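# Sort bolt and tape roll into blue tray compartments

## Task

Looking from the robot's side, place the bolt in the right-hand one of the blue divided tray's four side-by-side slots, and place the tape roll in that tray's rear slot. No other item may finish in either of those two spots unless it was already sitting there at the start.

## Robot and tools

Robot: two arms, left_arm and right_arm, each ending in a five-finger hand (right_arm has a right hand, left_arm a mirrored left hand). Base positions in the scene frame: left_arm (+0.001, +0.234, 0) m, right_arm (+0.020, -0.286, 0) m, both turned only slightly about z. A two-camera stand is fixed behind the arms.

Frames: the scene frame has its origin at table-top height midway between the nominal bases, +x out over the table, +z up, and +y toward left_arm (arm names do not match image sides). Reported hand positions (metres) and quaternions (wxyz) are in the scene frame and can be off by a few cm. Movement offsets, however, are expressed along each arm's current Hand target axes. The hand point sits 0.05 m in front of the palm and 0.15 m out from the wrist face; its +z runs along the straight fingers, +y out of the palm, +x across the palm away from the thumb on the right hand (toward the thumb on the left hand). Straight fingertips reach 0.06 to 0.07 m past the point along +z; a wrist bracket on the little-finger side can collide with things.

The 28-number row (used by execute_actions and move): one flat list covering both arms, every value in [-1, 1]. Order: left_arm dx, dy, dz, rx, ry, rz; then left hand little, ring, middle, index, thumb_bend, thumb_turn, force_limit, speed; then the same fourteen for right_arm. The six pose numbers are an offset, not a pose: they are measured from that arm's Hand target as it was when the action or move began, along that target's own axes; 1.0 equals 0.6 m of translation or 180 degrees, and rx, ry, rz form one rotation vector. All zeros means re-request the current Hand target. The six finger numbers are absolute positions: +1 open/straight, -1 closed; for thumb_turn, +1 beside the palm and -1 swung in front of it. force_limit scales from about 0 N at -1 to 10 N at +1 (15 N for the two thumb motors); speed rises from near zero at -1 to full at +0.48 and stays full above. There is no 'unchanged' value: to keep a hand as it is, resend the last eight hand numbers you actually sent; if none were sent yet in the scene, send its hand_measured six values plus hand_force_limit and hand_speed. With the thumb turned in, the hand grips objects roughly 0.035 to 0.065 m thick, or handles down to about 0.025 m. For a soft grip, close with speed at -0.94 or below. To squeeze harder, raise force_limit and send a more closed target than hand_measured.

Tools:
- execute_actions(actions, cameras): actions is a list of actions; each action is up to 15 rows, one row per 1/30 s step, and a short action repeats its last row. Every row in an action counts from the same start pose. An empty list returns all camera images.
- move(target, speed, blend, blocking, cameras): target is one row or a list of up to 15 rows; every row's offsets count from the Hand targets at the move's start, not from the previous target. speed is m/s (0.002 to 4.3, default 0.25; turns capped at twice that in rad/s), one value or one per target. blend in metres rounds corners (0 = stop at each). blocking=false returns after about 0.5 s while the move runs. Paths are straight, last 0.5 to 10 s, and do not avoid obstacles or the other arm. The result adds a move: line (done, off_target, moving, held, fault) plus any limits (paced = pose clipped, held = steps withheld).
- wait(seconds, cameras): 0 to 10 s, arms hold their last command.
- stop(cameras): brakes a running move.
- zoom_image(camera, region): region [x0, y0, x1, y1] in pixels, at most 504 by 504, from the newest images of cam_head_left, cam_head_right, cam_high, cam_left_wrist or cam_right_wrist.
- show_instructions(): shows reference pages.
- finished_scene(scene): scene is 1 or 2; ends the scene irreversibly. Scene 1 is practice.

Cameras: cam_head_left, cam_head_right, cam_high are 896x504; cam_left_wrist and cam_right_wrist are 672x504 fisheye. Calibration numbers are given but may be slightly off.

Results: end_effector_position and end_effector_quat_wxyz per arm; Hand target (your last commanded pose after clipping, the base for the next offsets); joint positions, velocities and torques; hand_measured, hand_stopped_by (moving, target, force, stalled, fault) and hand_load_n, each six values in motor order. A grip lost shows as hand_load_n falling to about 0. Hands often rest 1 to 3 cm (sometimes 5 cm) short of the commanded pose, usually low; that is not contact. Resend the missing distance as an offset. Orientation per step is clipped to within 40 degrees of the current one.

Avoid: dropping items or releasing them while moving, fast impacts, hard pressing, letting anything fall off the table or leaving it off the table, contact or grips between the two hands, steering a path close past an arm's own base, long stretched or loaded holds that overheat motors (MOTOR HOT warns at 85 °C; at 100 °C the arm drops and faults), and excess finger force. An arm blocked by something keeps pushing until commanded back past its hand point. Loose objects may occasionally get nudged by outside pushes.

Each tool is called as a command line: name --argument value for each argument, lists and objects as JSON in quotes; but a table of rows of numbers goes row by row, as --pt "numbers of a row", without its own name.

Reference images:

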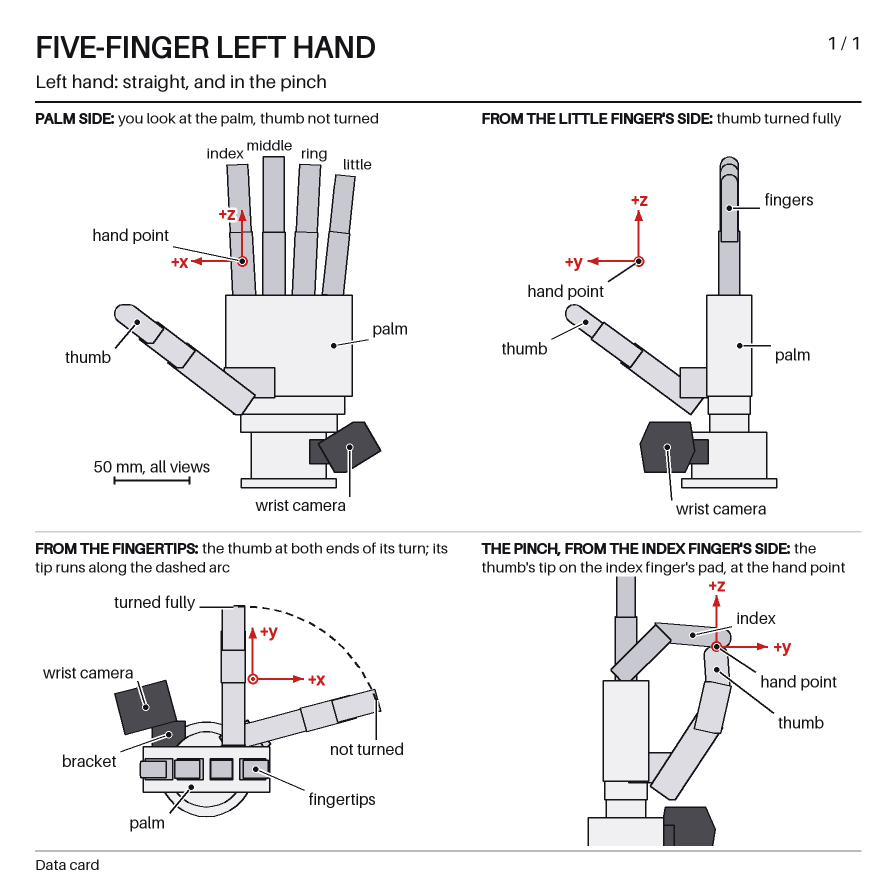

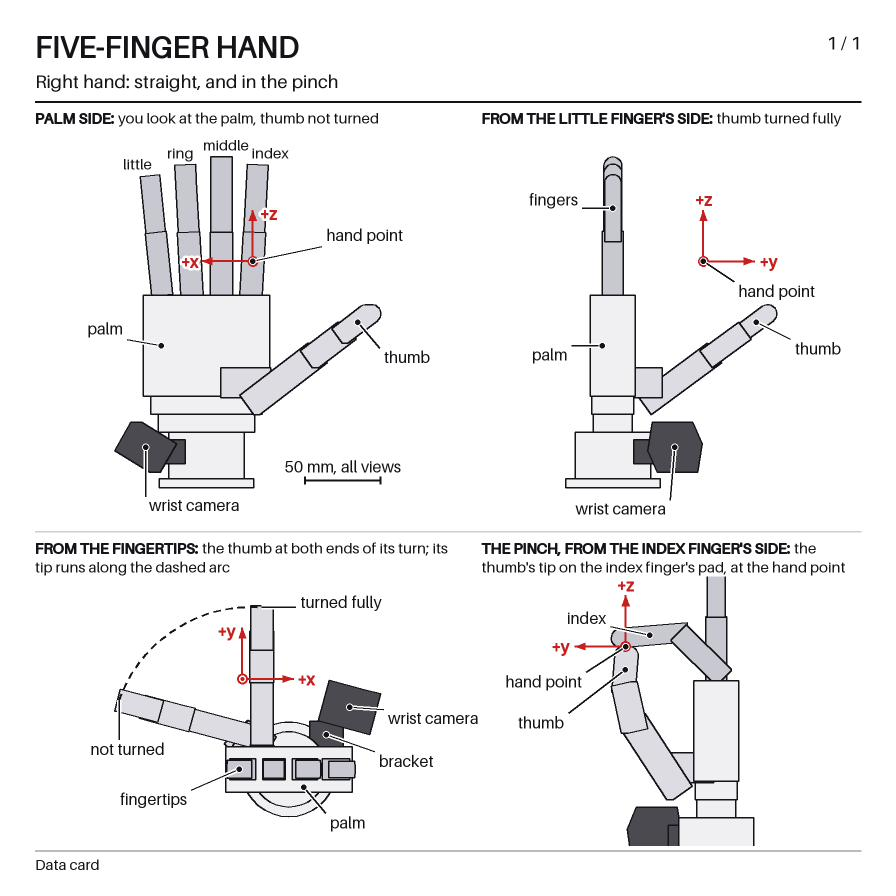

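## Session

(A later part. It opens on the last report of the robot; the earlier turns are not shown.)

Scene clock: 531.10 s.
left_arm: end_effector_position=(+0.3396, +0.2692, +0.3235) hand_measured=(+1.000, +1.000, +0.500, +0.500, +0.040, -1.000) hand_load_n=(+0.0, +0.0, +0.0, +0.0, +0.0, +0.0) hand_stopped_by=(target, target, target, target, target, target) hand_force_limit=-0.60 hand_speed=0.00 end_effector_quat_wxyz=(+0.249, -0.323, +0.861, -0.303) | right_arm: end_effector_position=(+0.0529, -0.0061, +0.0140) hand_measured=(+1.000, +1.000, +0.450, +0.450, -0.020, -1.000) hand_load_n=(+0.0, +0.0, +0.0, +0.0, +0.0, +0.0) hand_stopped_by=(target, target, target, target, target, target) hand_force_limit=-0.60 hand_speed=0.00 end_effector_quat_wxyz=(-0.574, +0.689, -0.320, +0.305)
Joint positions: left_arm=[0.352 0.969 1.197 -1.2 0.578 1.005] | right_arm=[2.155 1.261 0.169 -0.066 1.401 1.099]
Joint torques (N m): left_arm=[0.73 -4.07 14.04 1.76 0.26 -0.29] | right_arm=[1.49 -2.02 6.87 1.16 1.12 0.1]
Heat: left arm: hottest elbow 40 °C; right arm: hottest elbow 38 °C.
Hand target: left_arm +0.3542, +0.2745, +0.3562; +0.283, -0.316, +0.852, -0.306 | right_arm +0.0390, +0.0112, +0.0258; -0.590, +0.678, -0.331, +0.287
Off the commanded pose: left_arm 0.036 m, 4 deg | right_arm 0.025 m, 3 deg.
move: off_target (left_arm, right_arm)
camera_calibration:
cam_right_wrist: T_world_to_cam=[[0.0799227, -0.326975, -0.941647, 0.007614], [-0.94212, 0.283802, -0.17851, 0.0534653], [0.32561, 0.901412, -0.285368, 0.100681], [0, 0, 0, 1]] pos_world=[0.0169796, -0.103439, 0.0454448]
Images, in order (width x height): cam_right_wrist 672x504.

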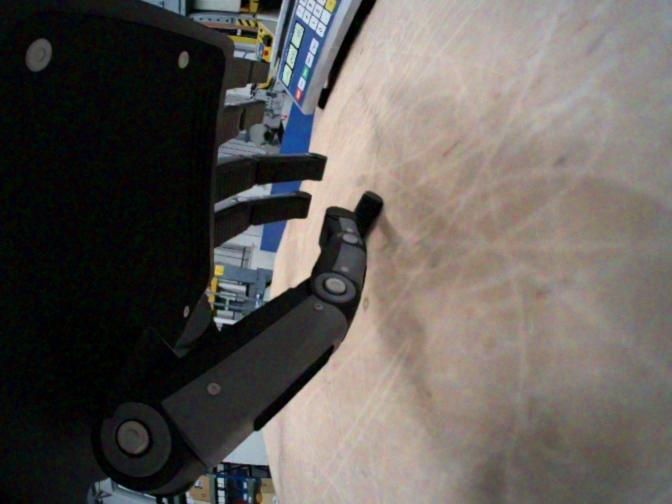

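move --target '[0,0,0,0,0,0,1,1,0.5,0.5,0.04,-1,-0.6,0,0,0.0066,0.0008,0,0,0,1,1,0.45,0.45,-0.02,-1,-0.6,0]' --speed 0.06

move --target '[0,0,0,0,0,0,1,1,0.5,0.5,0.04,-1,-0.6,0,0,0,0,0,0,0,1,1,0.1,0.1,-0.02,-1,-0.6,-0.8]' --cameras '["cam_right_wrist"]' --speed 0.1

zoom_image --camera "cam_right_wrist" --region '[260, 120, 460, 320]'

Scene clock: 540.20 s.
left_arm: end_effector_position=(+0.3396, +0.2692, +0.3235) hand_measured=(+1.000, +1.000, +0.500, +0.500, +0.040, -1.000) hand_load_n=(+0.0, +0.0, +0.0, +0.0, +0.0, +0.0) hand_stopped_by=(target, target, target, target, target, target) hand_force_limit=-0.60 hand_speed=0.00 end_effector_quat_wxyz=(+0.249, -0.323, +0.861, -0.303) | right_arm: end_effector_position=(+0.0536, -0.0078, +0.0096) hand_measured=(+1.000, +1.000, +0.450, +0.450, -0.020, -1.000) hand_load_n=(+0.0, +0.0, +0.0, +0.0, +0.0, +0.0) hand_stopped_by=(target, target, target, target, target, target) hand_force_limit=-0.60 hand_speed=0.00 end_effector_quat_wxyz=(-0.571, +0.691, -0.317, +0.309)
Joint positions: left_arm=[0.352 0.969 1.197 -1.2 0.578 1.005] | right_arm=[2.156 1.285 0.169 -0.066 1.401 1.112]
Joint torques (N m): left_arm=[0.91 -4.19 14.01 1.77 0.27 -0.28] | right_arm=[1.61 -2.14 6.58 1.68 1.13 0.11]
Heat: left arm: hottest elbow 40 °C; right arm: hottest elbow 38 °C.
Hand target: left_arm +0.3542, +0.2745, +0.3562; +0.283, -0.316, +0.852, -0.306 | right_arm +0.0389, +0.0112, +0.0218; -0.590, +0.678, -0.331, +0.287
Off the commanded pose: left_arm 0.036 m, 4 deg | right_arm 0.027 m, 4 deg.
move: off_target (left_arm, right_arm)

Scene clock: 541.40 s.
left_arm: end_effector_position=(+0.3396, +0.2692, +0.3235) hand_measured=(+1.000, +1.000, +0.500, +0.500, +0.040, -1.000) hand_load_n=(+0.0, +0.0, +0.0, +0.0, +0.0, +0.0) hand_stopped_by=(target, target, target, target, target, target) hand_force_limit=-0.60 hand_speed=0.00 end_effector_quat_wxyz=(+0.249, -0.323, +0.861, -0.303) | right_arm: end_effector_position=(+0.0538, -0.0077, +0.0099) hand_measured=(+1.000, +1.000, +0.100, +0.100, -0.020, -1.000) hand_load_n=(+0.0, +0.0, +0.0, +0.0, +0.0, +0.0) hand_stopped_by=(target, target, target, target, target, target) hand_force_limit=-0.60 hand_speed=-0.80 end_effector_quat_wxyz=(-0.572, +0.690, -0.318, +0.309)
Joint positions: left_arm=[0.352 0.969 1.197 -1.2 0.578 1.005] | right_arm=[2.156 1.285 0.169 -0.066 1.403 1.113]
Joint torques (N m): left_arm=[0.85 -4.19 14 1.8 0.26 -0.28] | right_arm=[1.55 -2.14 6.6 1.66 1.12 0.1]
Heat: left arm: hottest elbow 40 °C; right arm: hottest elbow 37 °C.
Hand target: left_arm +0.3542, +0.2745, +0.3562; +0.283, -0.316, +0.852, -0.306 | right_arm +0.0389, +0.0112, +0.0218; -0.590, +0.678, -0.331, +0.287
Off the commanded pose: left_arm 0.036 m, 4 deg | right_arm 0.027 m, 4 deg.
move: off_target (left_arm, right_arm)
camera_calibration:
cam_right_wrist: T_world_to_cam=[[0.0856164, -0.335429, -0.938167, 0.0027027], [-0.940625, 0.283225, -0.187104, 0.0539629], [0.328472, 0.898483, -0.291265, 0.100582], [0, 0, 0, 1]] pos_world=[0.017489, -0.104749, 0.0419284]
Images, in order (width x height): cam_right_wrist 672x504.

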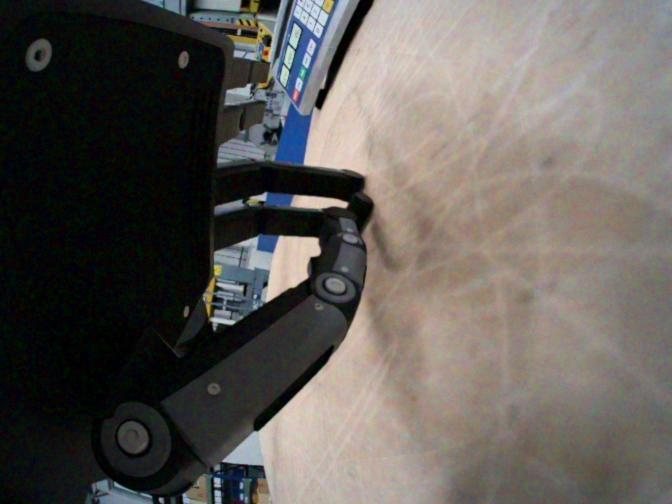

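Scaled by 2.520 from the camera's 672x504 image, which has a finer 960x720 frame.

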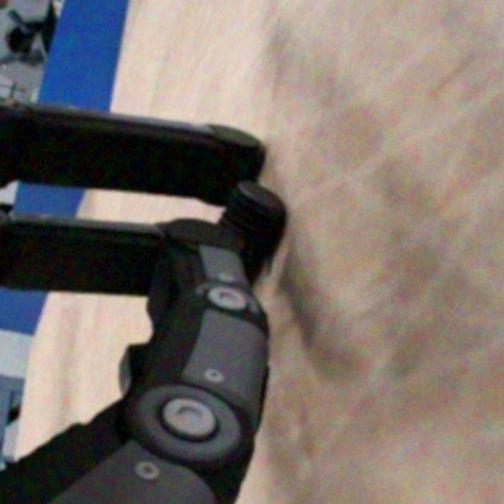

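move --target '[0,0,0,0,0,0,1,1,0.5,0.5,0.04,-1,-0.6,0,0,0,0,0,0,0,1,1,-0.6,-0.6,-0.02,-1,-0.5,-0.9]' --cameras '["cam_right_wrist"]' --speed 0.1

zoom_image --camera "cam_right_wrist" --region '[260, 120, 460, 320]'

Scene clock: 548.03 s.
left_arm: end_effector_position=(+0.3396, +0.2692, +0.3235) hand_measured=(+1.000, +1.000, +0.500, +0.500, +0.040, -1.000) hand_load_n=(+0.0, +0.0, +0.0, +0.0, +0.0, +0.0) hand_stopped_by=(target, target, target, target, target, target) hand_force_limit=-0.60 hand_speed=0.00 end_effector_quat_wxyz=(+0.249, -0.323, +0.861, -0.303) | right_arm: end_effector_position=(+0.0533, -0.0048, +0.0136) hand_measured=(+1.000, +1.000, -0.224, -0.234, -0.020, -1.000) hand_load_n=(+0.0, +0.0, +5.0, +5.0, +1.0, +0.0) hand_stopped_by=(target, target, force, force, target, target) hand_force_limit=-0.50 hand_speed=-0.90 end_effector_quat_wxyz=(-0.577, +0.684, -0.321, +0.309)
Joint positions: left_arm=[0.352 0.969 1.197 -1.2 0.578 1.005] | right_arm=[2.156 1.285 0.173 -0.058 1.415 1.113]
Joint torques (N m): left_arm=[0.73 -4.19 14.02 1.77 0.26 -0.29] | right_arm=[1.55 -2.14 6.19 1.48 0.66 0.07]
Heat: left arm: hottest elbow 40 °C; right arm: hottest elbow 37 °C.
Hand target: left_arm +0.3542, +0.2745, +0.3562; +0.283, -0.316, +0.852, -0.306 | right_arm +0.0389, +0.0112, +0.0218; -0.590, +0.678, -0.331, +0.287
Off the commanded pose: left_arm 0.036 m, 4 deg | right_arm 0.023 m, 3 deg.
move: off_target (left_arm, right_arm)
camera_calibration:
cam_right_wrist: T_world_to_cam=[[0.0866618, -0.320323, -0.943336, 0.00722068], [-0.93876, 0.290721, -0.18496, 0.0533386], [0.333495, 0.901596, -0.275512, 0.0987704], [0, 0, 0, 1]] pos_world=[0.0165071, -0.102245, 0.0438894]
Images, in order (width x height): cam_right_wrist 672x504.

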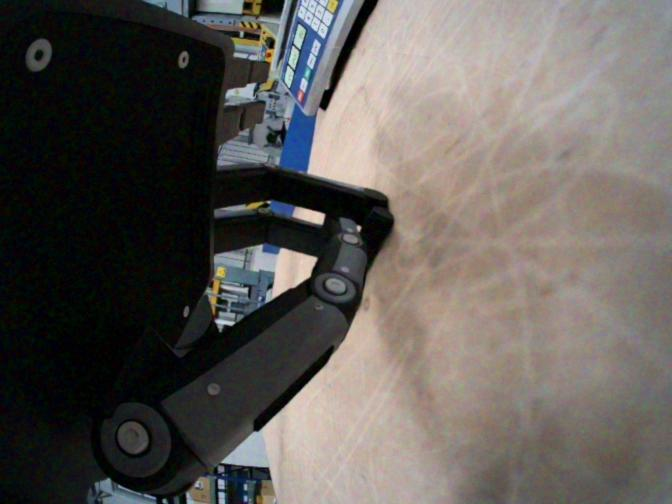

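Scaled by 2.520 from the camera's 672x504 image, which has a finer 960x720 frame.

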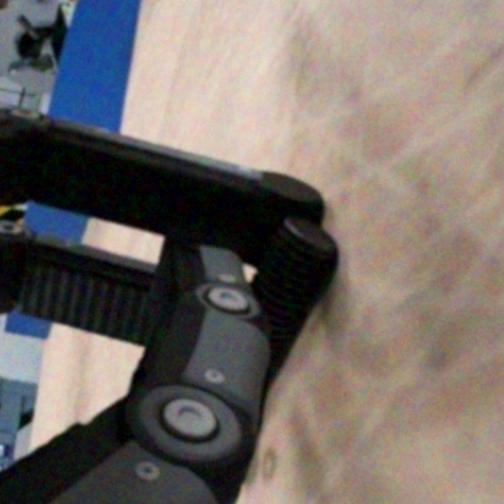

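move --pt "0 0 0 0 0 0 1 1 0.5 0.5 0.04 -1 -0.6 0 0 0 0 0 0 0 1 1 0.6 0.45 0.02 -1 -0.6 0" --pt "0 0 0 0 0 0 1 1 0.5 0.5 0.04 -1 -0.6 0 0 -0.04 -0.01 0 0 0 1 1 0.6 0.45 0.02 -1 -0.6 0" --cameras '["cam_right_wrist"]' --speed 0.08

zoom_image --camera "cam_right_wrist" --region '[260, 120, 460, 320]'

Scene clock: 580.77 s.
left_arm: end_effector_position=(+0.3396, +0.2692, +0.3235) hand_measured=(+1.000, +1.000, +0.500, +0.500, +0.040, -1.000) hand_load_n=(+0.0, +0.0, +0.0, +0.0, +0.0, +0.0) hand_stopped_by=(target, target, target, target, target, target) hand_force_limit=-0.60 hand_speed=0.00 end_effector_quat_wxyz=(+0.249, -0.323, +0.861, -0.303) | right_arm: end_effector_position=(+0.0515, -0.0057, +0.0330) hand_measured=(+1.000, +1.000, +0.600, +0.450, +0.020, -1.000) hand_load_n=(+0.0, +0.0, +0.0, +0.0, +0.5, +0.0) hand_stopped_by=(target, target, target, target, target, target) hand_force_limit=-0.60 hand_speed=0.00 end_effector_quat_wxyz=(-0.579, +0.684, -0.322, +0.304)
Joint positions: left_arm=[0.352 0.969 1.197 -1.2 0.578 1.005] | right_arm=[2.165 1.158 0.192 -0.221 1.415 1.139]
Joint torques (N m): left_arm=[0.73 -4.07 14.05 1.78 0.27 -0.28] | right_arm=[1.55 -2.49 8.18 -0.08 0.77 0.1]
Heat: left arm: hottest elbow 41 °C; right arm: hottest elbow 36 °C.
Hand target: left_arm +0.3542, +0.2745, +0.3562; +0.283, -0.316, +0.852, -0.306 | right_arm +0.0369, +0.0095, +0.0464; -0.590, +0.678, -0.331, +0.287
Off the commanded pose: left_arm 0.036 m, 4 deg | right_arm 0.025 m, 3 deg.
move: off_target (left_arm, right_arm)
camera_calibration:
cam_right_wrist: T_world_to_cam=[[0.0825125, -0.313645, -0.945948, 0.0257898], [-0.941436, 0.286858, -0.177231, 0.0552998], [0.32694, 0.905174, -0.271607, 0.105674], [0, 0, 0, 1]] pos_world=[0.015384, -0.103428, 0.0628986]
Images, in order (width x height): cam_right_wrist 672x504.

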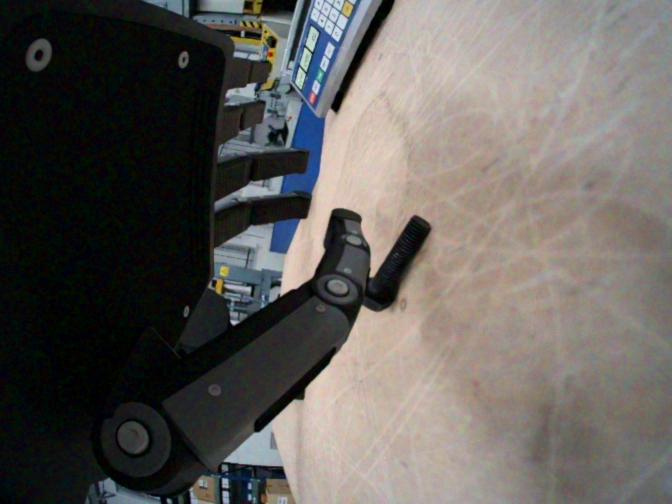

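Scaled by 2.520 from the camera's 672x504 image, which has a finer 960x720 frame.

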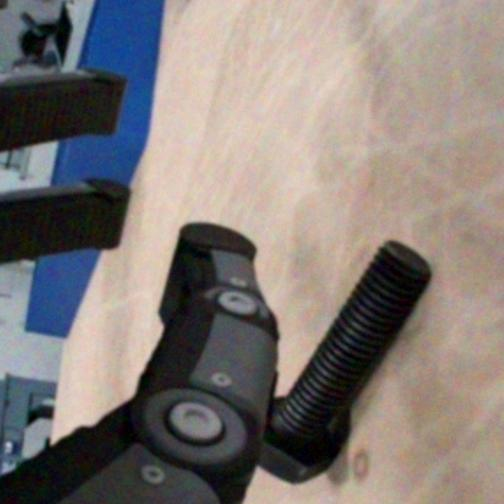

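move --target '[0,0,0,0,0,0,1,1,0.5,0.5,0.04,-1,-0.6,0,-0.0352,0.0273,-0.016,0,0,0,1,1,0.6,0.45,0.02,-1,-0.6,0]' --cameras '["cam_right_wrist"]' --speed 0.08

zoom_image --camera "cam_right_wrist" --region '[260, 120, 460, 320]'

Scene clock: 601.37 s.
left_arm: end_effector_position=(+0.3396, +0.2692, +0.3235) hand_measured=(+1.000, +1.000, +0.500, +0.500, +0.040, -1.000) hand_load_n=(+0.0, +0.0, +0.0, +0.0, +0.0, +0.5) hand_stopped_by=(target, target, target, target, target, target) hand_force_limit=-0.60 hand_speed=0.00 end_effector_quat_wxyz=(+0.249, -0.323, +0.861, -0.303) | right_arm: end_effector_position=(+0.0281, +0.0060, +0.0213) hand_measured=(+1.000, +1.000, +0.600, +0.450, +0.020, -1.000) hand_load_n=(+0.0, +0.0, +0.0, +0.0, +0.0, +0.0) hand_stopped_by=(target, target, target, target, target, target) hand_force_limit=-0.60 hand_speed=0.00 end_effector_quat_wxyz=(-0.580, +0.687, -0.325, +0.294)
Joint positions: left_arm=[0.352 0.969 1.197 -1.2 0.578 1.005] | right_arm=[2.224 1.328 0.29 -0.451 1.415 1.461]
Joint torques (N m): left_arm=[0.79 -4.07 14.06 1.73 0.28 -0.28] | right_arm=[1.61 -2.9 6.97 -0.44 1.2 0.11]
Heat: left arm: hottest elbow 41 °C; right arm: hottest elbow 37 °C.
Hand target: left_arm +0.3542, +0.2745, +0.3562; +0.283, -0.316, +0.852, -0.306 | right_arm +0.0146, +0.0189, +0.0315; -0.590, +0.678, -0.331, +0.287
Off the commanded pose: left_arm 0.036 m, 4 deg | right_arm 0.021 m, 2 deg.
move: off_target (left_arm, right_arm)
camera_calibration:
cam_right_wrist: T_world_to_cam=[[0.0678746, -0.3068, -0.949351, 0.0208049], [-0.947348, 0.278635, -0.157777, 0.0276857], [0.312928, 0.910075, -0.271735, 0.0999602], [0, 0, 0, 1]] pos_world=[-0.00646447, -0.0923026, 0.0512819]
Images, in order (width x height): cam_right_wrist 672x504.

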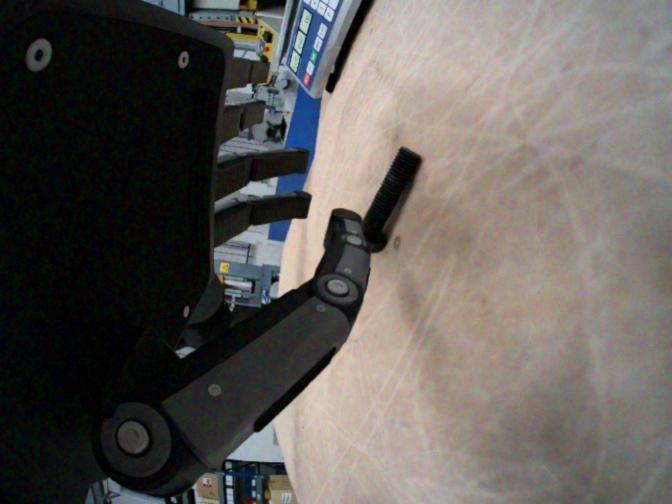

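Scaled by 2.520 from the camera's 672x504 image, which has a finer 960x720 frame.

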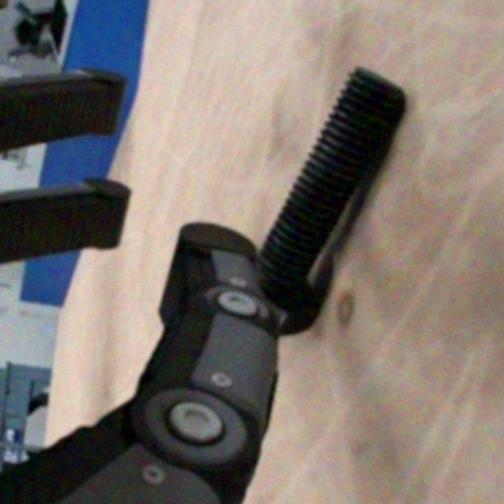

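move --target '[0,0,0,0,0,0,1,1,0.5,0.5,0.04,-1,-0.6,0,0,0.0165,0,0,0,0,1,1,0.6,0.45,0.02,-1,-0.6,0]' --cameras '["cam_right_wrist"]' --speed 0.06

zoom_image --camera "cam_right_wrist" --region '[260, 120, 460, 320]'

move --target '[0,0,0,0,0,0,1,1,0.5,0.5,0.04,-1,-0.6,0,0,0.0085,0,0,0,0,1,1,0.6,0.45,0.02,-1,-0.6,0]' --cameras '["cam_right_wrist"]' --speed 0.06

zoom_image --camera "cam_right_wrist" --region '[260, 120, 460, 320]'

Scene clock: 614.43 s.
left_arm: end_effector_position=(+0.3396, +0.2692, +0.3235) hand_measured=(+1.000, +1.000, +0.500, +0.500, +0.040, -1.000) hand_load_n=(+0.0, +0.0, +0.0, +0.0, +0.0, +0.0) hand_stopped_by=(target, target, target, target, target, target) hand_force_limit=-0.60 hand_speed=0.00 end_effector_quat_wxyz=(+0.249, -0.323, +0.861, -0.303) | right_arm: end_effector_position=(+0.0263, +0.0057, +0.0128) hand_measured=(+1.000, +1.000, +0.600, +0.450, +0.020, -1.000) hand_load_n=(-0.5, +0.0, +0.0, +0.0, +0.0, +0.0) hand_stopped_by=(target, target, target, target, target, target) hand_force_limit=-0.60 hand_speed=0.00 end_effector_quat_wxyz=(-0.579, +0.685, -0.329, +0.295)
Joint positions: left_arm=[0.352 0.969 1.197 -1.2 0.578 1.005] | right_arm=[2.233 1.399 0.311 -0.515 1.415 1.578]
Joint torques (N m): left_arm=[0.73 -4.13 13.98 1.76 0.26 -0.28] | right_arm=[1.55 -3.37 6.23 -0.59 1.21 0.1]
Heat: left arm: hottest elbow 41 °C; right arm: hottest elbow 36 °C.
Hand target: left_arm +0.3542, +0.2745, +0.3562; +0.283, -0.316, +0.852, -0.306 | right_arm +0.0135, +0.0181, +0.0217; -0.590, +0.678, -0.331, +0.287
Off the commanded pose: left_arm 0.036 m, 4 deg | right_arm 0.020 m, 2 deg.
move: off_target (left_arm, right_arm)
camera_calibration:
cam_right_wrist: T_world_to_cam=[[0.0638323, -0.306403, -0.949759, 0.0128279], [-0.94506, 0.287182, -0.156164, 0.0246389], [0.320603, 0.907548, -0.271238, 0.0982587], [0, 0, 0, 1]] pos_world=[-0.00903558, -0.0923199, 0.0426826]
Images, in order (width x height): cam_right_wrist 672x504.

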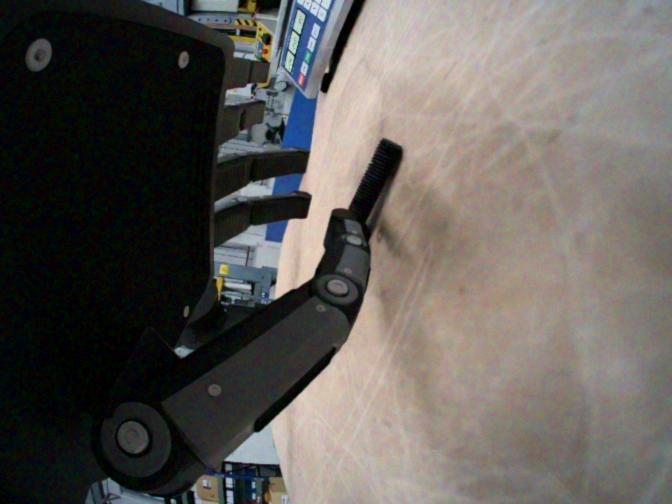

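Scaled by 2.520 from the camera's 672x504 image, which has a finer 960x720 frame.

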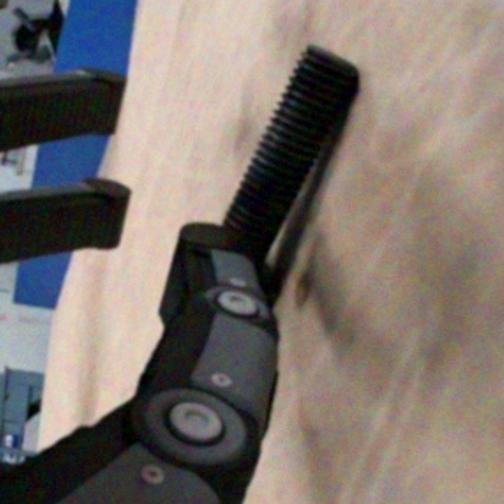

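Scene clock: 615.90 s.
left_arm: end_effector_position=(+0.3396, +0.2692, +0.3235) hand_measured=(+1.000, +1.000, +0.500, +0.500, +0.040, -1.000) hand_load_n=(+0.0, +0.0, +0.0, +0.0, +0.5, +0.0) hand_stopped_by=(target, target, target, target, target, target) hand_force_limit=-0.60 hand_speed=0.00 end_effector_quat_wxyz=(+0.249, -0.323, +0.861, -0.303) | right_arm: end_effector_position=(+0.0259, +0.0057, +0.0089) hand_measured=(+1.000, +1.000, +0.600, +0.450, +0.020, -1.000) hand_load_n=(+0.0, +0.0, +0.0, +0.0, +0.0, +0.0) hand_stopped_by=(target, target, target, target, target, target) hand_force_limit=-0.60 hand_speed=0.00 end_effector_quat_wxyz=(-0.579, +0.684, -0.330, +0.296)
Joint positions: left_arm=[0.352 0.969 1.197 -1.2 0.578 1.005] | right_arm=[2.236 1.431 0.319 -0.535 1.416 1.626]
Joint torques (N m): left_arm=[0.67 -4.13 14.08 1.73 0.26 -0.27] | right_arm=[1.55 -3.55 5.86 -0.65 1.2 0.11]
Heat: left arm: hottest elbow 41 °C; right arm: hottest elbow 35 °C.
Hand target: left_arm +0.3542, +0.2745, +0.3562; +0.283, -0.316, +0.852, -0.306 | right_arm +0.0129, +0.0177, +0.0167; -0.590, +0.678, -0.331, +0.287
Off the commanded pose: left_arm 0.036 m, 4 deg | right_arm 0.019 m, 2 deg.
move: off_target (left_arm, right_arm)
camera_calibration:
cam_right_wrist: T_world_to_cam=[[0.0625114, -0.303639, -0.950734, 0.00911238], [-0.943848, 0.291654, -0.155205, 0.023587], [0.324411, 0.907051, -0.268357, 0.097143], [0, 0, 0, 1]] pos_world=[-0.00982139, -0.092226, 0.0383933]
Images, in order (width x height): cam_right_wrist 672x504.

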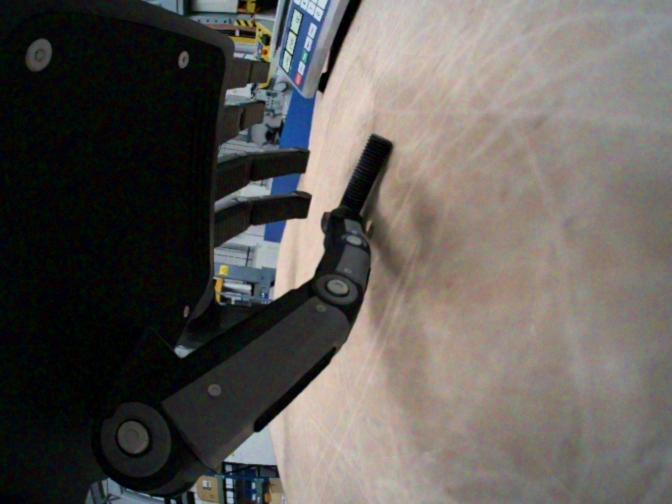

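Scaled by 2.520 from the camera's 672x504 image, which has a finer 960x720 frame.

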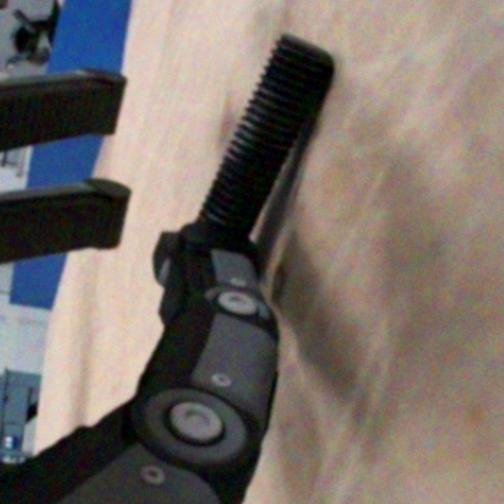

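move --target '[0,0,0,0,0,0,1,1,0.5,0.5,0.04,-1,-0.6,0,0,0.0075,0,0,0,0,1,1,0.6,0.45,0.02,-1,-0.6,0]' --cameras '["cam_right_wrist"]' --speed 0.06

zoom_image --camera "cam_right_wrist" --region '[260, 120, 460, 320]'

Scene clock: 624.73 s.
left_arm: end_effector_position=(+0.3396, +0.2692, +0.3235) hand_measured=(+1.000, +1.000, +0.500, +0.500, +0.040, -1.000) hand_load_n=(+0.0, +0.0, +0.0, +0.0, +0.0, +0.0) hand_stopped_by=(target, target, target, target, target, target) hand_force_limit=-0.60 hand_speed=0.00 end_effector_quat_wxyz=(+0.249, -0.323, +0.861, -0.303) | right_arm: end_effector_position=(+0.0249, +0.0056, +0.0048) hand_measured=(+1.000, +1.000, +0.600, +0.450, +0.020, -1.000) hand_load_n=(+0.0, +0.0, +0.0, +0.0, +0.5, +0.0) hand_stopped_by=(target, target, target, target, target, target) hand_force_limit=-0.60 hand_speed=0.00 end_effector_quat_wxyz=(-0.579, +0.684, -0.330, +0.296)
Joint positions: left_arm=[0.352 0.969 1.197 -1.2 0.578 1.005] | right_arm=[2.241 1.459 0.324 -0.541 1.416 1.655]
Joint torques (N m): left_arm=[0.79 -4.13 14.01 1.8 0.26 -0.27] | right_arm=[1.55 -3.72 5.5 -0.68 1.2 0.11]
Heat: left arm: hottest elbow 41 °C; right arm: hottest elbow 35 °C.
Hand target: left_arm +0.3542, +0.2745, +0.3562; +0.283, -0.316, +0.852, -0.306 | right_arm +0.0124, +0.0173, +0.0122; -0.590, +0.678, -0.331, +0.287
Off the commanded pose: left_arm 0.036 m, 4 deg | right_arm 0.019 m, 2 deg.
move: off_target (left_arm, right_arm)
camera_calibration:
cam_right_wrist: T_world_to_cam=[[0.0630573, -0.303684, -0.950684, 0.00522333], [-0.943817, 0.291484, -0.155713, 0.0219727], [0.324396, 0.90709, -0.268242, 0.0965805], [0, 0, 0, 1]] pos_world=[-0.0109215, -0.0924257, 0.0342942]
Images, in order (width x height): cam_right_wrist 672x504.

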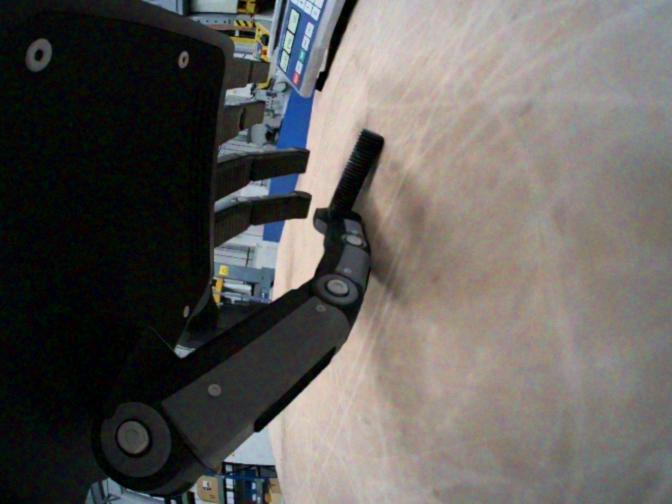

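Scaled by 2.520 from the camera's 672x504 image, which has a finer 960x720 frame.

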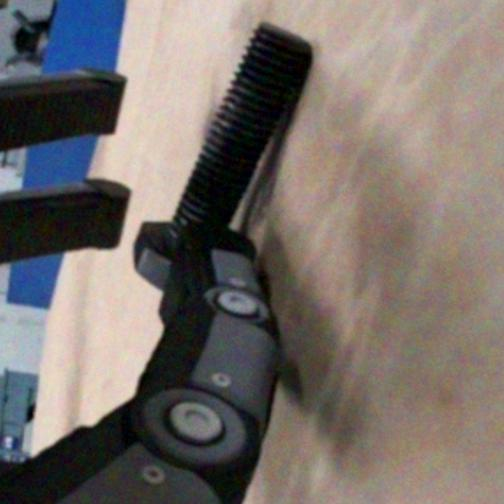

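move --target '[0,0,0,0,0,0,1,1,0.5,0.5,0.04,-1,-0.6,0,0,0,0,0,0,0,1,1,0.6,-0.5,0.02,-1,-0.5,-0.85]' --cameras '["cam_right_wrist"]' --speed 0.06

zoom_image --camera "cam_right_wrist" --region '[260, 120, 460, 320]'

Scene clock: 632.03 s.
left_arm: end_effector_position=(+0.3396, +0.2692, +0.3235) hand_measured=(+1.000, +1.000, +0.500, +0.500, +0.040, -1.000) hand_load_n=(+0.0, +0.0, +0.0, +0.0, +0.0, +0.0) hand_stopped_by=(target, target, target, target, target, target) hand_force_limit=-0.60 hand_speed=0.00 end_effector_quat_wxyz=(+0.249, -0.323, +0.861, -0.303) | right_arm: end_effector_position=(+0.0255, +0.0053, +0.0052) hand_measured=(+1.000, +1.000, +0.600, +0.064, +0.020, -1.000) hand_load_n=(+0.0, +0.0, +0.0, +4.0, +1.5, +0.0) hand_stopped_by=(target, target, target, force, target, target) hand_force_limit=-0.50 hand_speed=-0.85 end_effector_quat_wxyz=(-0.581, +0.682, -0.331, +0.297)
Joint positions: left_arm=[0.352 0.969 1.197 -1.2 0.578 1.005] | right_arm=[2.241 1.46 0.324 -0.547 1.42 1.664]
Joint torques (N m): left_arm=[0.85 -4.01 14.04 1.76 0.27 -0.27] | right_arm=[1.55 -3.72 5.65 -0.72 1.08 0.1]
Heat: left arm: hottest elbow 41 °C; right arm: hottest elbow 35 °C.
Hand target: left_arm +0.3542, +0.2745, +0.3562; +0.283, -0.316, +0.852, -0.306 | right_arm +0.0124, +0.0173, +0.0122; -0.590, +0.678, -0.331, +0.287
Off the commanded pose: left_arm 0.036 m, 4 deg | right_arm 0.019 m, 2 deg.
move: off_target (left_arm, right_arm)
camera_calibration:
cam_right_wrist: T_world_to_cam=[[0.0643658, -0.300799, -0.951513, 0.00551863], [-0.943235, 0.292982, -0.156425, 0.0227239], [0.325828, 0.907569, -0.264866, 0.0966623], [0, 0, 0, 1]] pos_world=[-0.0104166, -0.0927255, 0.0344082]
Images, in order (width x height): cam_right_wrist 672x504.

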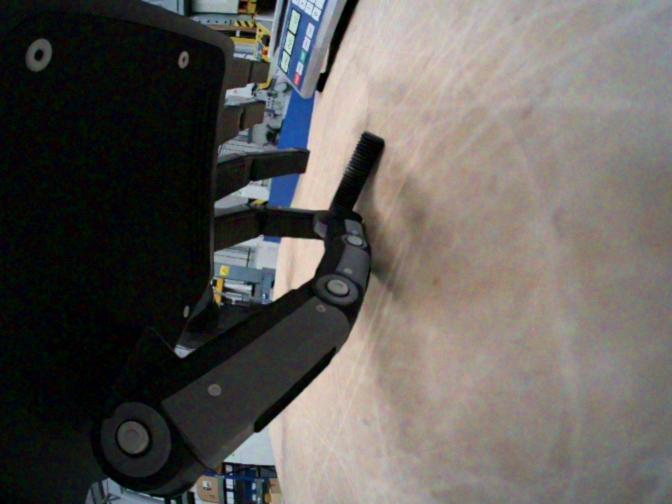

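Scaled by 2.520 from the camera's 672x504 image, which has a finer 960x720 frame.

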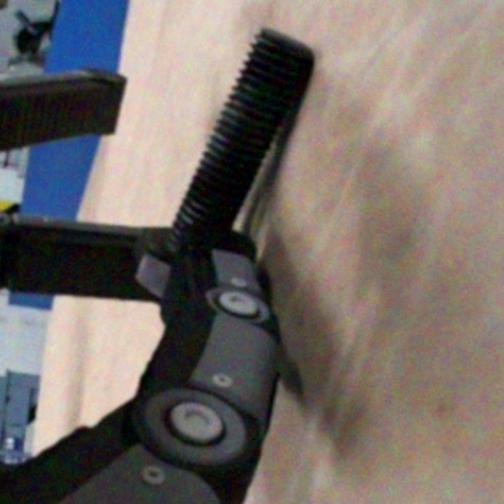

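move --target '[0,0,0,0,0,0,1,1,0.5,0.5,0.04,-1,-0.6,0,0,-0.066,-0.009,0,0,0,1,1,0.6,-0.5,0.02,-1,-0.5,-0.85]' --cameras '["cam_right_wrist"]' --speed 0.08

zoom_image --camera "cam_right_wrist" --region '[260, 120, 460, 320]'

Scene clock: 637.57 s.
left_arm: end_effector_position=(+0.3396, +0.2692, +0.3235) hand_measured=(+1.000, +1.000, +0.500, +0.500, +0.040, -1.000) hand_load_n=(+0.0, +0.0, +0.0, +0.0, +0.0, +0.0) hand_stopped_by=(target, target, target, target, target, target) hand_force_limit=-0.60 hand_speed=0.00 end_effector_quat_wxyz=(+0.249, -0.323, +0.861, -0.303) | right_arm: end_effector_position=(+0.0272, +0.0031, +0.0394) hand_measured=(+1.000, +1.000, +0.600, +0.064, +0.020, -1.000) hand_load_n=(+0.0, +0.0, +0.0, +3.0, +1.5, -0.5) hand_stopped_by=(target, target, target, force, target, target) hand_force_limit=-0.50 hand_speed=-0.85 end_effector_quat_wxyz=(-0.578, +0.686, -0.324, +0.303)
Joint positions: left_arm=[0.352 0.969 1.197 -1.2 0.578 1.005] | right_arm=[2.241 1.298 0.347 -0.736 1.42 1.647]
Joint torques (N m): left_arm=[0.73 -4.13 14.04 1.74 0.27 -0.28] | right_arm=[1.44 -3.6 7.6 -0.7 1.08 0.1]
Heat: left arm: hottest elbow 41 °C; right arm: hottest elbow 34 °C.
Hand target: left_arm +0.3542, +0.2745, +0.3562; +0.283, -0.316, +0.852, -0.306 | right_arm +0.0125, +0.0173, +0.0522; -0.590, +0.678, -0.331, +0.287
Off the commanded pose: left_arm 0.036 m, 4 deg | right_arm 0.024 m, 3 deg.
move: off_target (left_arm, right_arm)
camera_calibration:
cam_right_wrist: T_world_to_cam=[[0.0764435, -0.315494, -0.945844, 0.036732], [-0.942008, 0.288035, -0.17221, 0.0308588], [0.326767, 0.904157, -0.27518, 0.107651], [0, 0, 0, 1]] pos_world=[-0.00891543, -0.0946328, 0.0696802]
Images, in order (width x height): cam_right_wrist 672x504.

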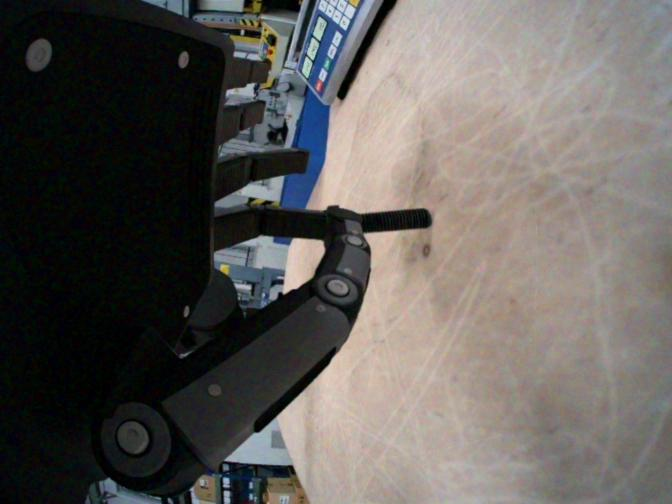

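Scaled by 2.520 from the camera's 672x504 image, which has a finer 960x720 frame.

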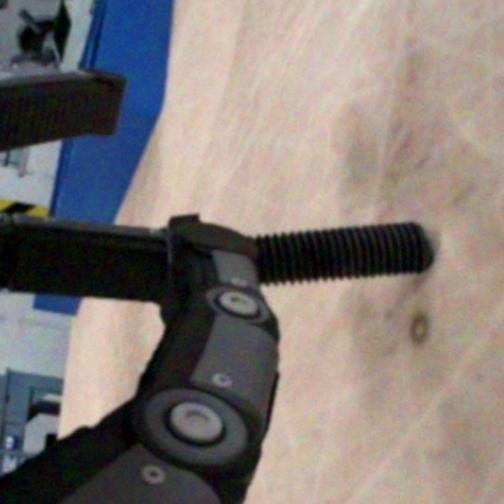

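move --target '[0,0,0,0,0,0,1,1,0.5,0.5,0.04,-1,-0.6,0,0,-0.15,-0.02,0,0,0,1,1,1,-0.55,0.02,-1,-0.1,-0.94]' --cameras '["cam_head_right","cam_head_left","cam_high"]' --speed 0.15

zoom_image --camera "cam_head_right" --region '[130, 100, 350, 290]'

zoom_image --camera "cam_head_left" --region '[110, 100, 330, 290]'

Scene clock: 680.73 s.
left_arm: end_effector_position=(+0.3396, +0.2692, +0.3235) hand_measured=(+1.000, +1.000, +0.500, +0.500, +0.040, -1.000) hand_load_n=(-0.5, +0.0, +0.0, -0.5, +0.0, +0.0) hand_stopped_by=(target, target, target, target, target, target) hand_force_limit=-0.60 hand_speed=0.00 end_effector_quat_wxyz=(+0.249, -0.323, +0.861, -0.303) | right_arm: end_effector_position=(+0.0269, +0.0035, +0.1243) hand_measured=(+1.000, +1.000, +1.000, +0.060, +0.020, -1.000) hand_load_n=(+0.0, +0.0, +0.0, +4.5, +2.0, +0.0) hand_stopped_by=(target, target, target, force, target, target) hand_force_limit=-0.10 hand_speed=-0.94 end_effector_quat_wxyz=(-0.578, +0.686, -0.322, +0.303)
Joint positions: left_arm=[0.352 0.969 1.197 -1.2 0.578 1.005] | right_arm=[2.241 1.023 0.466 -1.123 1.421 1.636]
Joint torques (N m): left_arm=[0.62 -4.01 14.05 1.76 0.26 -0.29] | right_arm=[1.32 -1.73 10.99 -0.68 1.03 0.11]
Heat: left arm: hottest elbow 42 °C; right arm: hottest elbow 35 °C.
Hand target: left_arm +0.3542, +0.2745, +0.3562; +0.283, -0.316, +0.852, -0.306 | right_arm +0.0131, +0.0176, +0.1430; -0.590, +0.678, -0.331, +0.287
Off the commanded pose: left_arm 0.036 m, 4 deg | right_arm 0.027 m, 3 deg.
move: off_target (left_arm, right_arm)
Images, in order (width x height): cam_head_left 896x504, cam_head_right 896x504, cam_high 896x504.

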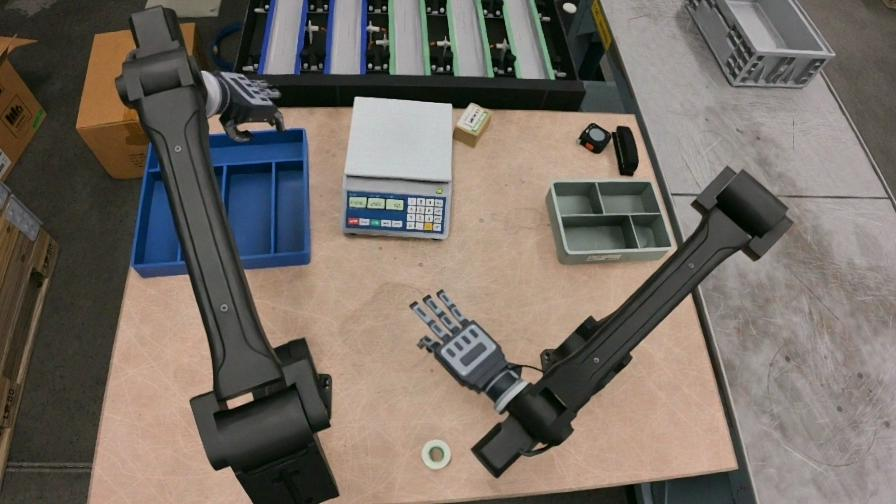

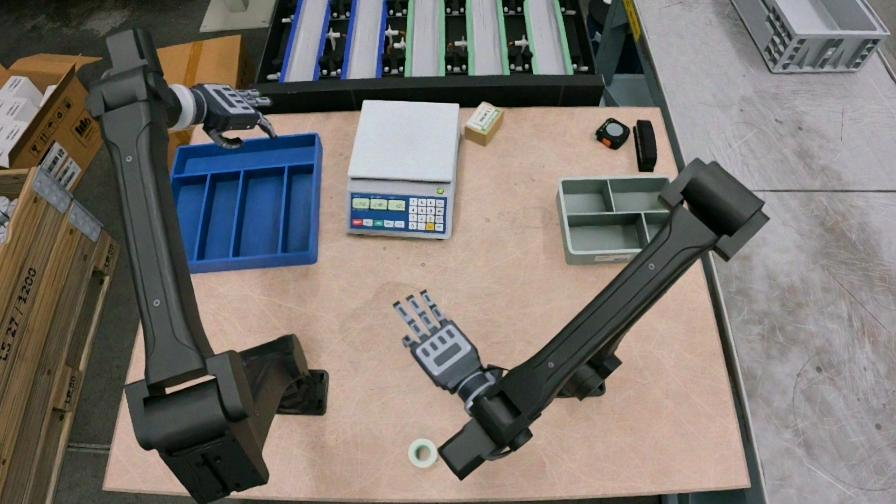

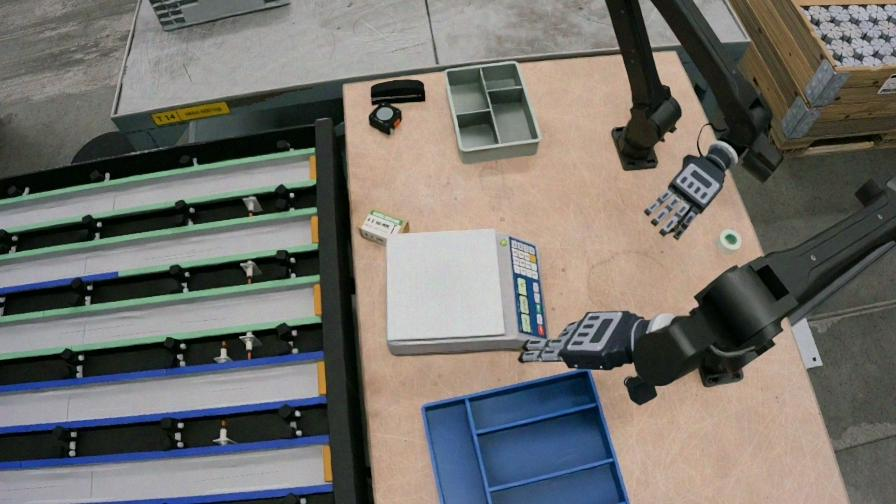

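Scaled by 2.291 from the camera's 896x504 image, which has a finer 1280x720 frame.

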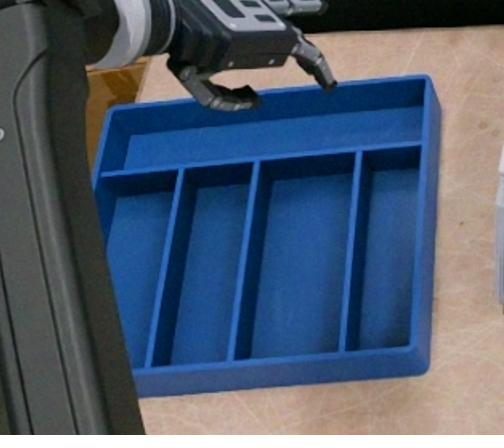

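Scaled by 2.291 from the camera's 896x504 image, which has a finer 1280x720 frame.

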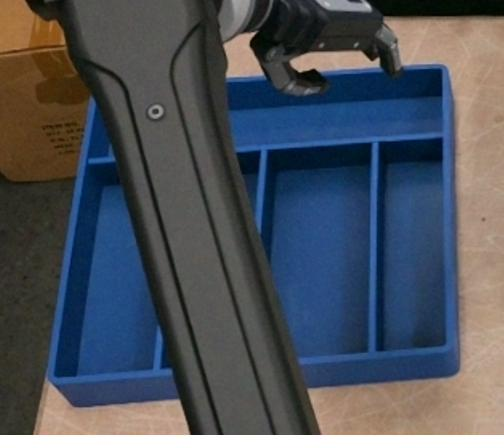

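move --pt "-0.1152 0.4212 -0.4012 -0.0963 -0.2334 -0.2172 1 1 0.5 0.5 0.04 -1 -0.6 0 0 0 0 0 0 0 1 1 1 -0.55 0.02 -1 -0.1 -0.94" --pt "-0.1152 0.4212 -0.4012 -0.0963 -0.2334 -0.2172 1 1 0.5 0.5 0.04 -1 -0.6 0 0.046 -0.1942 0.6995 -0.1208 -0.1161 -0.0404 1 1 1 -0.55 0.02 -1 -0.1 -0.94" --cameras '["cam_head_right","cam_right_wrist"]' --speed 0.25

zoom_image --camera "cam_right_wrist" --region '[260, 120, 560, 420]'

Scene clock: 730.47 s.
left_arm: end_effector_position=(+0.1371, +0.5423, +0.3204) hand_measured=(+1.000, +1.000, +0.500, +0.500, +0.040, -1.000) hand_load_n=(+0.0, +0.0, +0.0, +0.0, +0.0, +0.0) hand_stopped_by=(target, target, target, target, target, target) hand_force_limit=-0.60 hand_speed=0.00 end_effector_quat_wxyz=(-0.359, +0.716, -0.582, +0.141) | right_arm: end_effector_position=(+0.0935, +0.0415, +0.1388) hand_measured=(+1.000, +1.000, +1.000, +0.060, +0.020, -1.000) hand_load_n=(+0.0, +0.0, +0.0, +4.0, +2.0, -0.5) hand_stopped_by=(target, target, target, force, target, target) hand_force_limit=-0.10 hand_speed=-0.94 end_effector_quat_wxyz=(-0.533, +0.636, -0.404, +0.384)
Joint positions: left_arm=[1.405 0.974 1.197 -1.217 0.577 1.006] | right_arm=[1.935 1.107 0.557 -0.87 1.432 1.36]
Joint torques (N m): left_arm=[0.91 -4.6 13.97 2.39 0.35 -0.27] | right_arm=[1.38 -4.6 7.8 -0.08 1.01 0.11]
Heat: left arm: hottest elbow 42 °C; right arm: hottest elbow 42 °C.
Hand target: left_arm +0.1428, +0.5598, +0.3561; -0.399, +0.699, -0.580, +0.124 (not the last commanded pose) | right_arm +0.0931, +0.0443, +0.1484; -0.542, +0.628, -0.412, +0.378 (not the last commanded pose)
Off the commanded pose: left_arm 0.041 m, 5 deg | right_arm 0.359 m, 43 deg.
move: held (right_arm; a check stopped the path), off_target (left_arm; braked when a check withheld steps of right_arm); path passed 1 of 2 targets; limits=held
pose unreachable (right arm): on one or more control steps of this call, first in action 0 (counted from 0), this arm could not follow its commanded pose, so it was not sent that pose on those steps. It may still have moved: this result reports where it is.
cause: moving toward the commanded pose would bring a part of the arm too close to another arm (a part of this arm just beyond joint 4 (wrist pitch) and a part of the left arm just beyond its joint 2 (shoulder), 88 mm apart when this arm was first held).
camera_calibration:
cam_right_wrist: T_world_to_cam=[[0.00866056, -0.334941, -0.942199, 0.144454], [-0.830806, 0.521958, -0.193187, 0.0822479], [0.556495, 0.784458, -0.27375, 0.0617704], [0, 0, 0, 1]] pos_world=[0.0327061, -0.0430028, 0.168903]
Images, in order (width x height): cam_head_right 896x504, cam_right_wrist 672x504.

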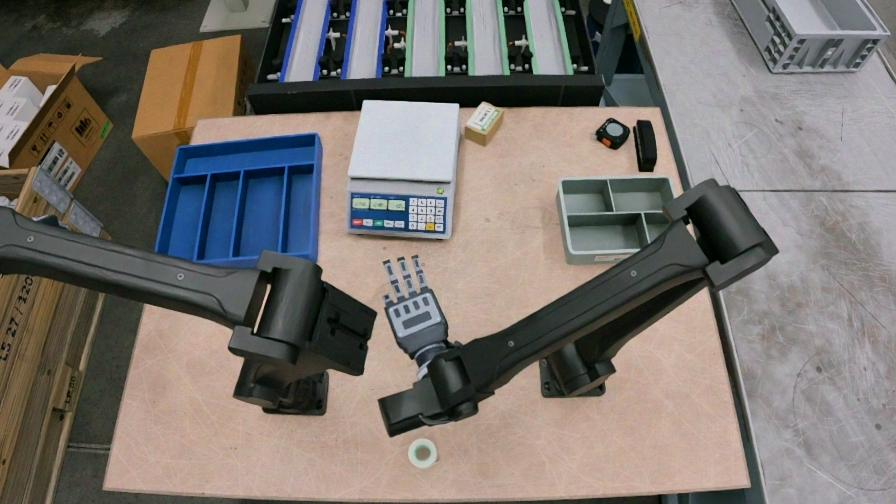

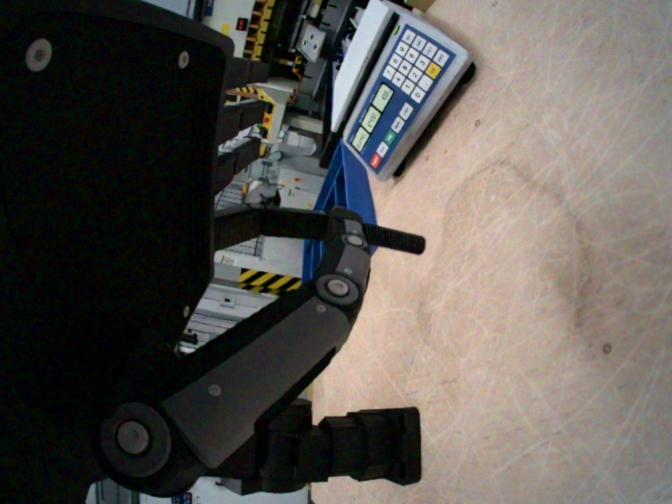

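Scaled by 1.680 from the camera's 672x504 image, which has a finer 960x720 frame.

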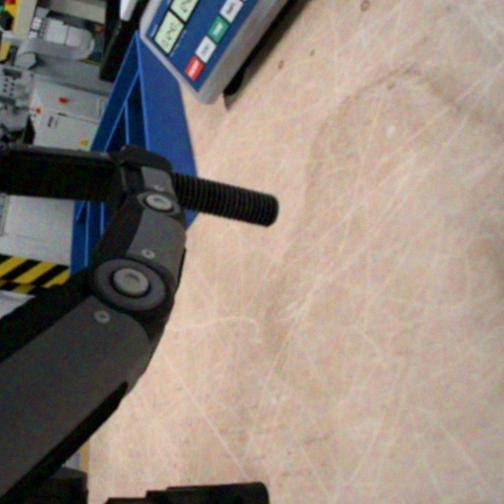

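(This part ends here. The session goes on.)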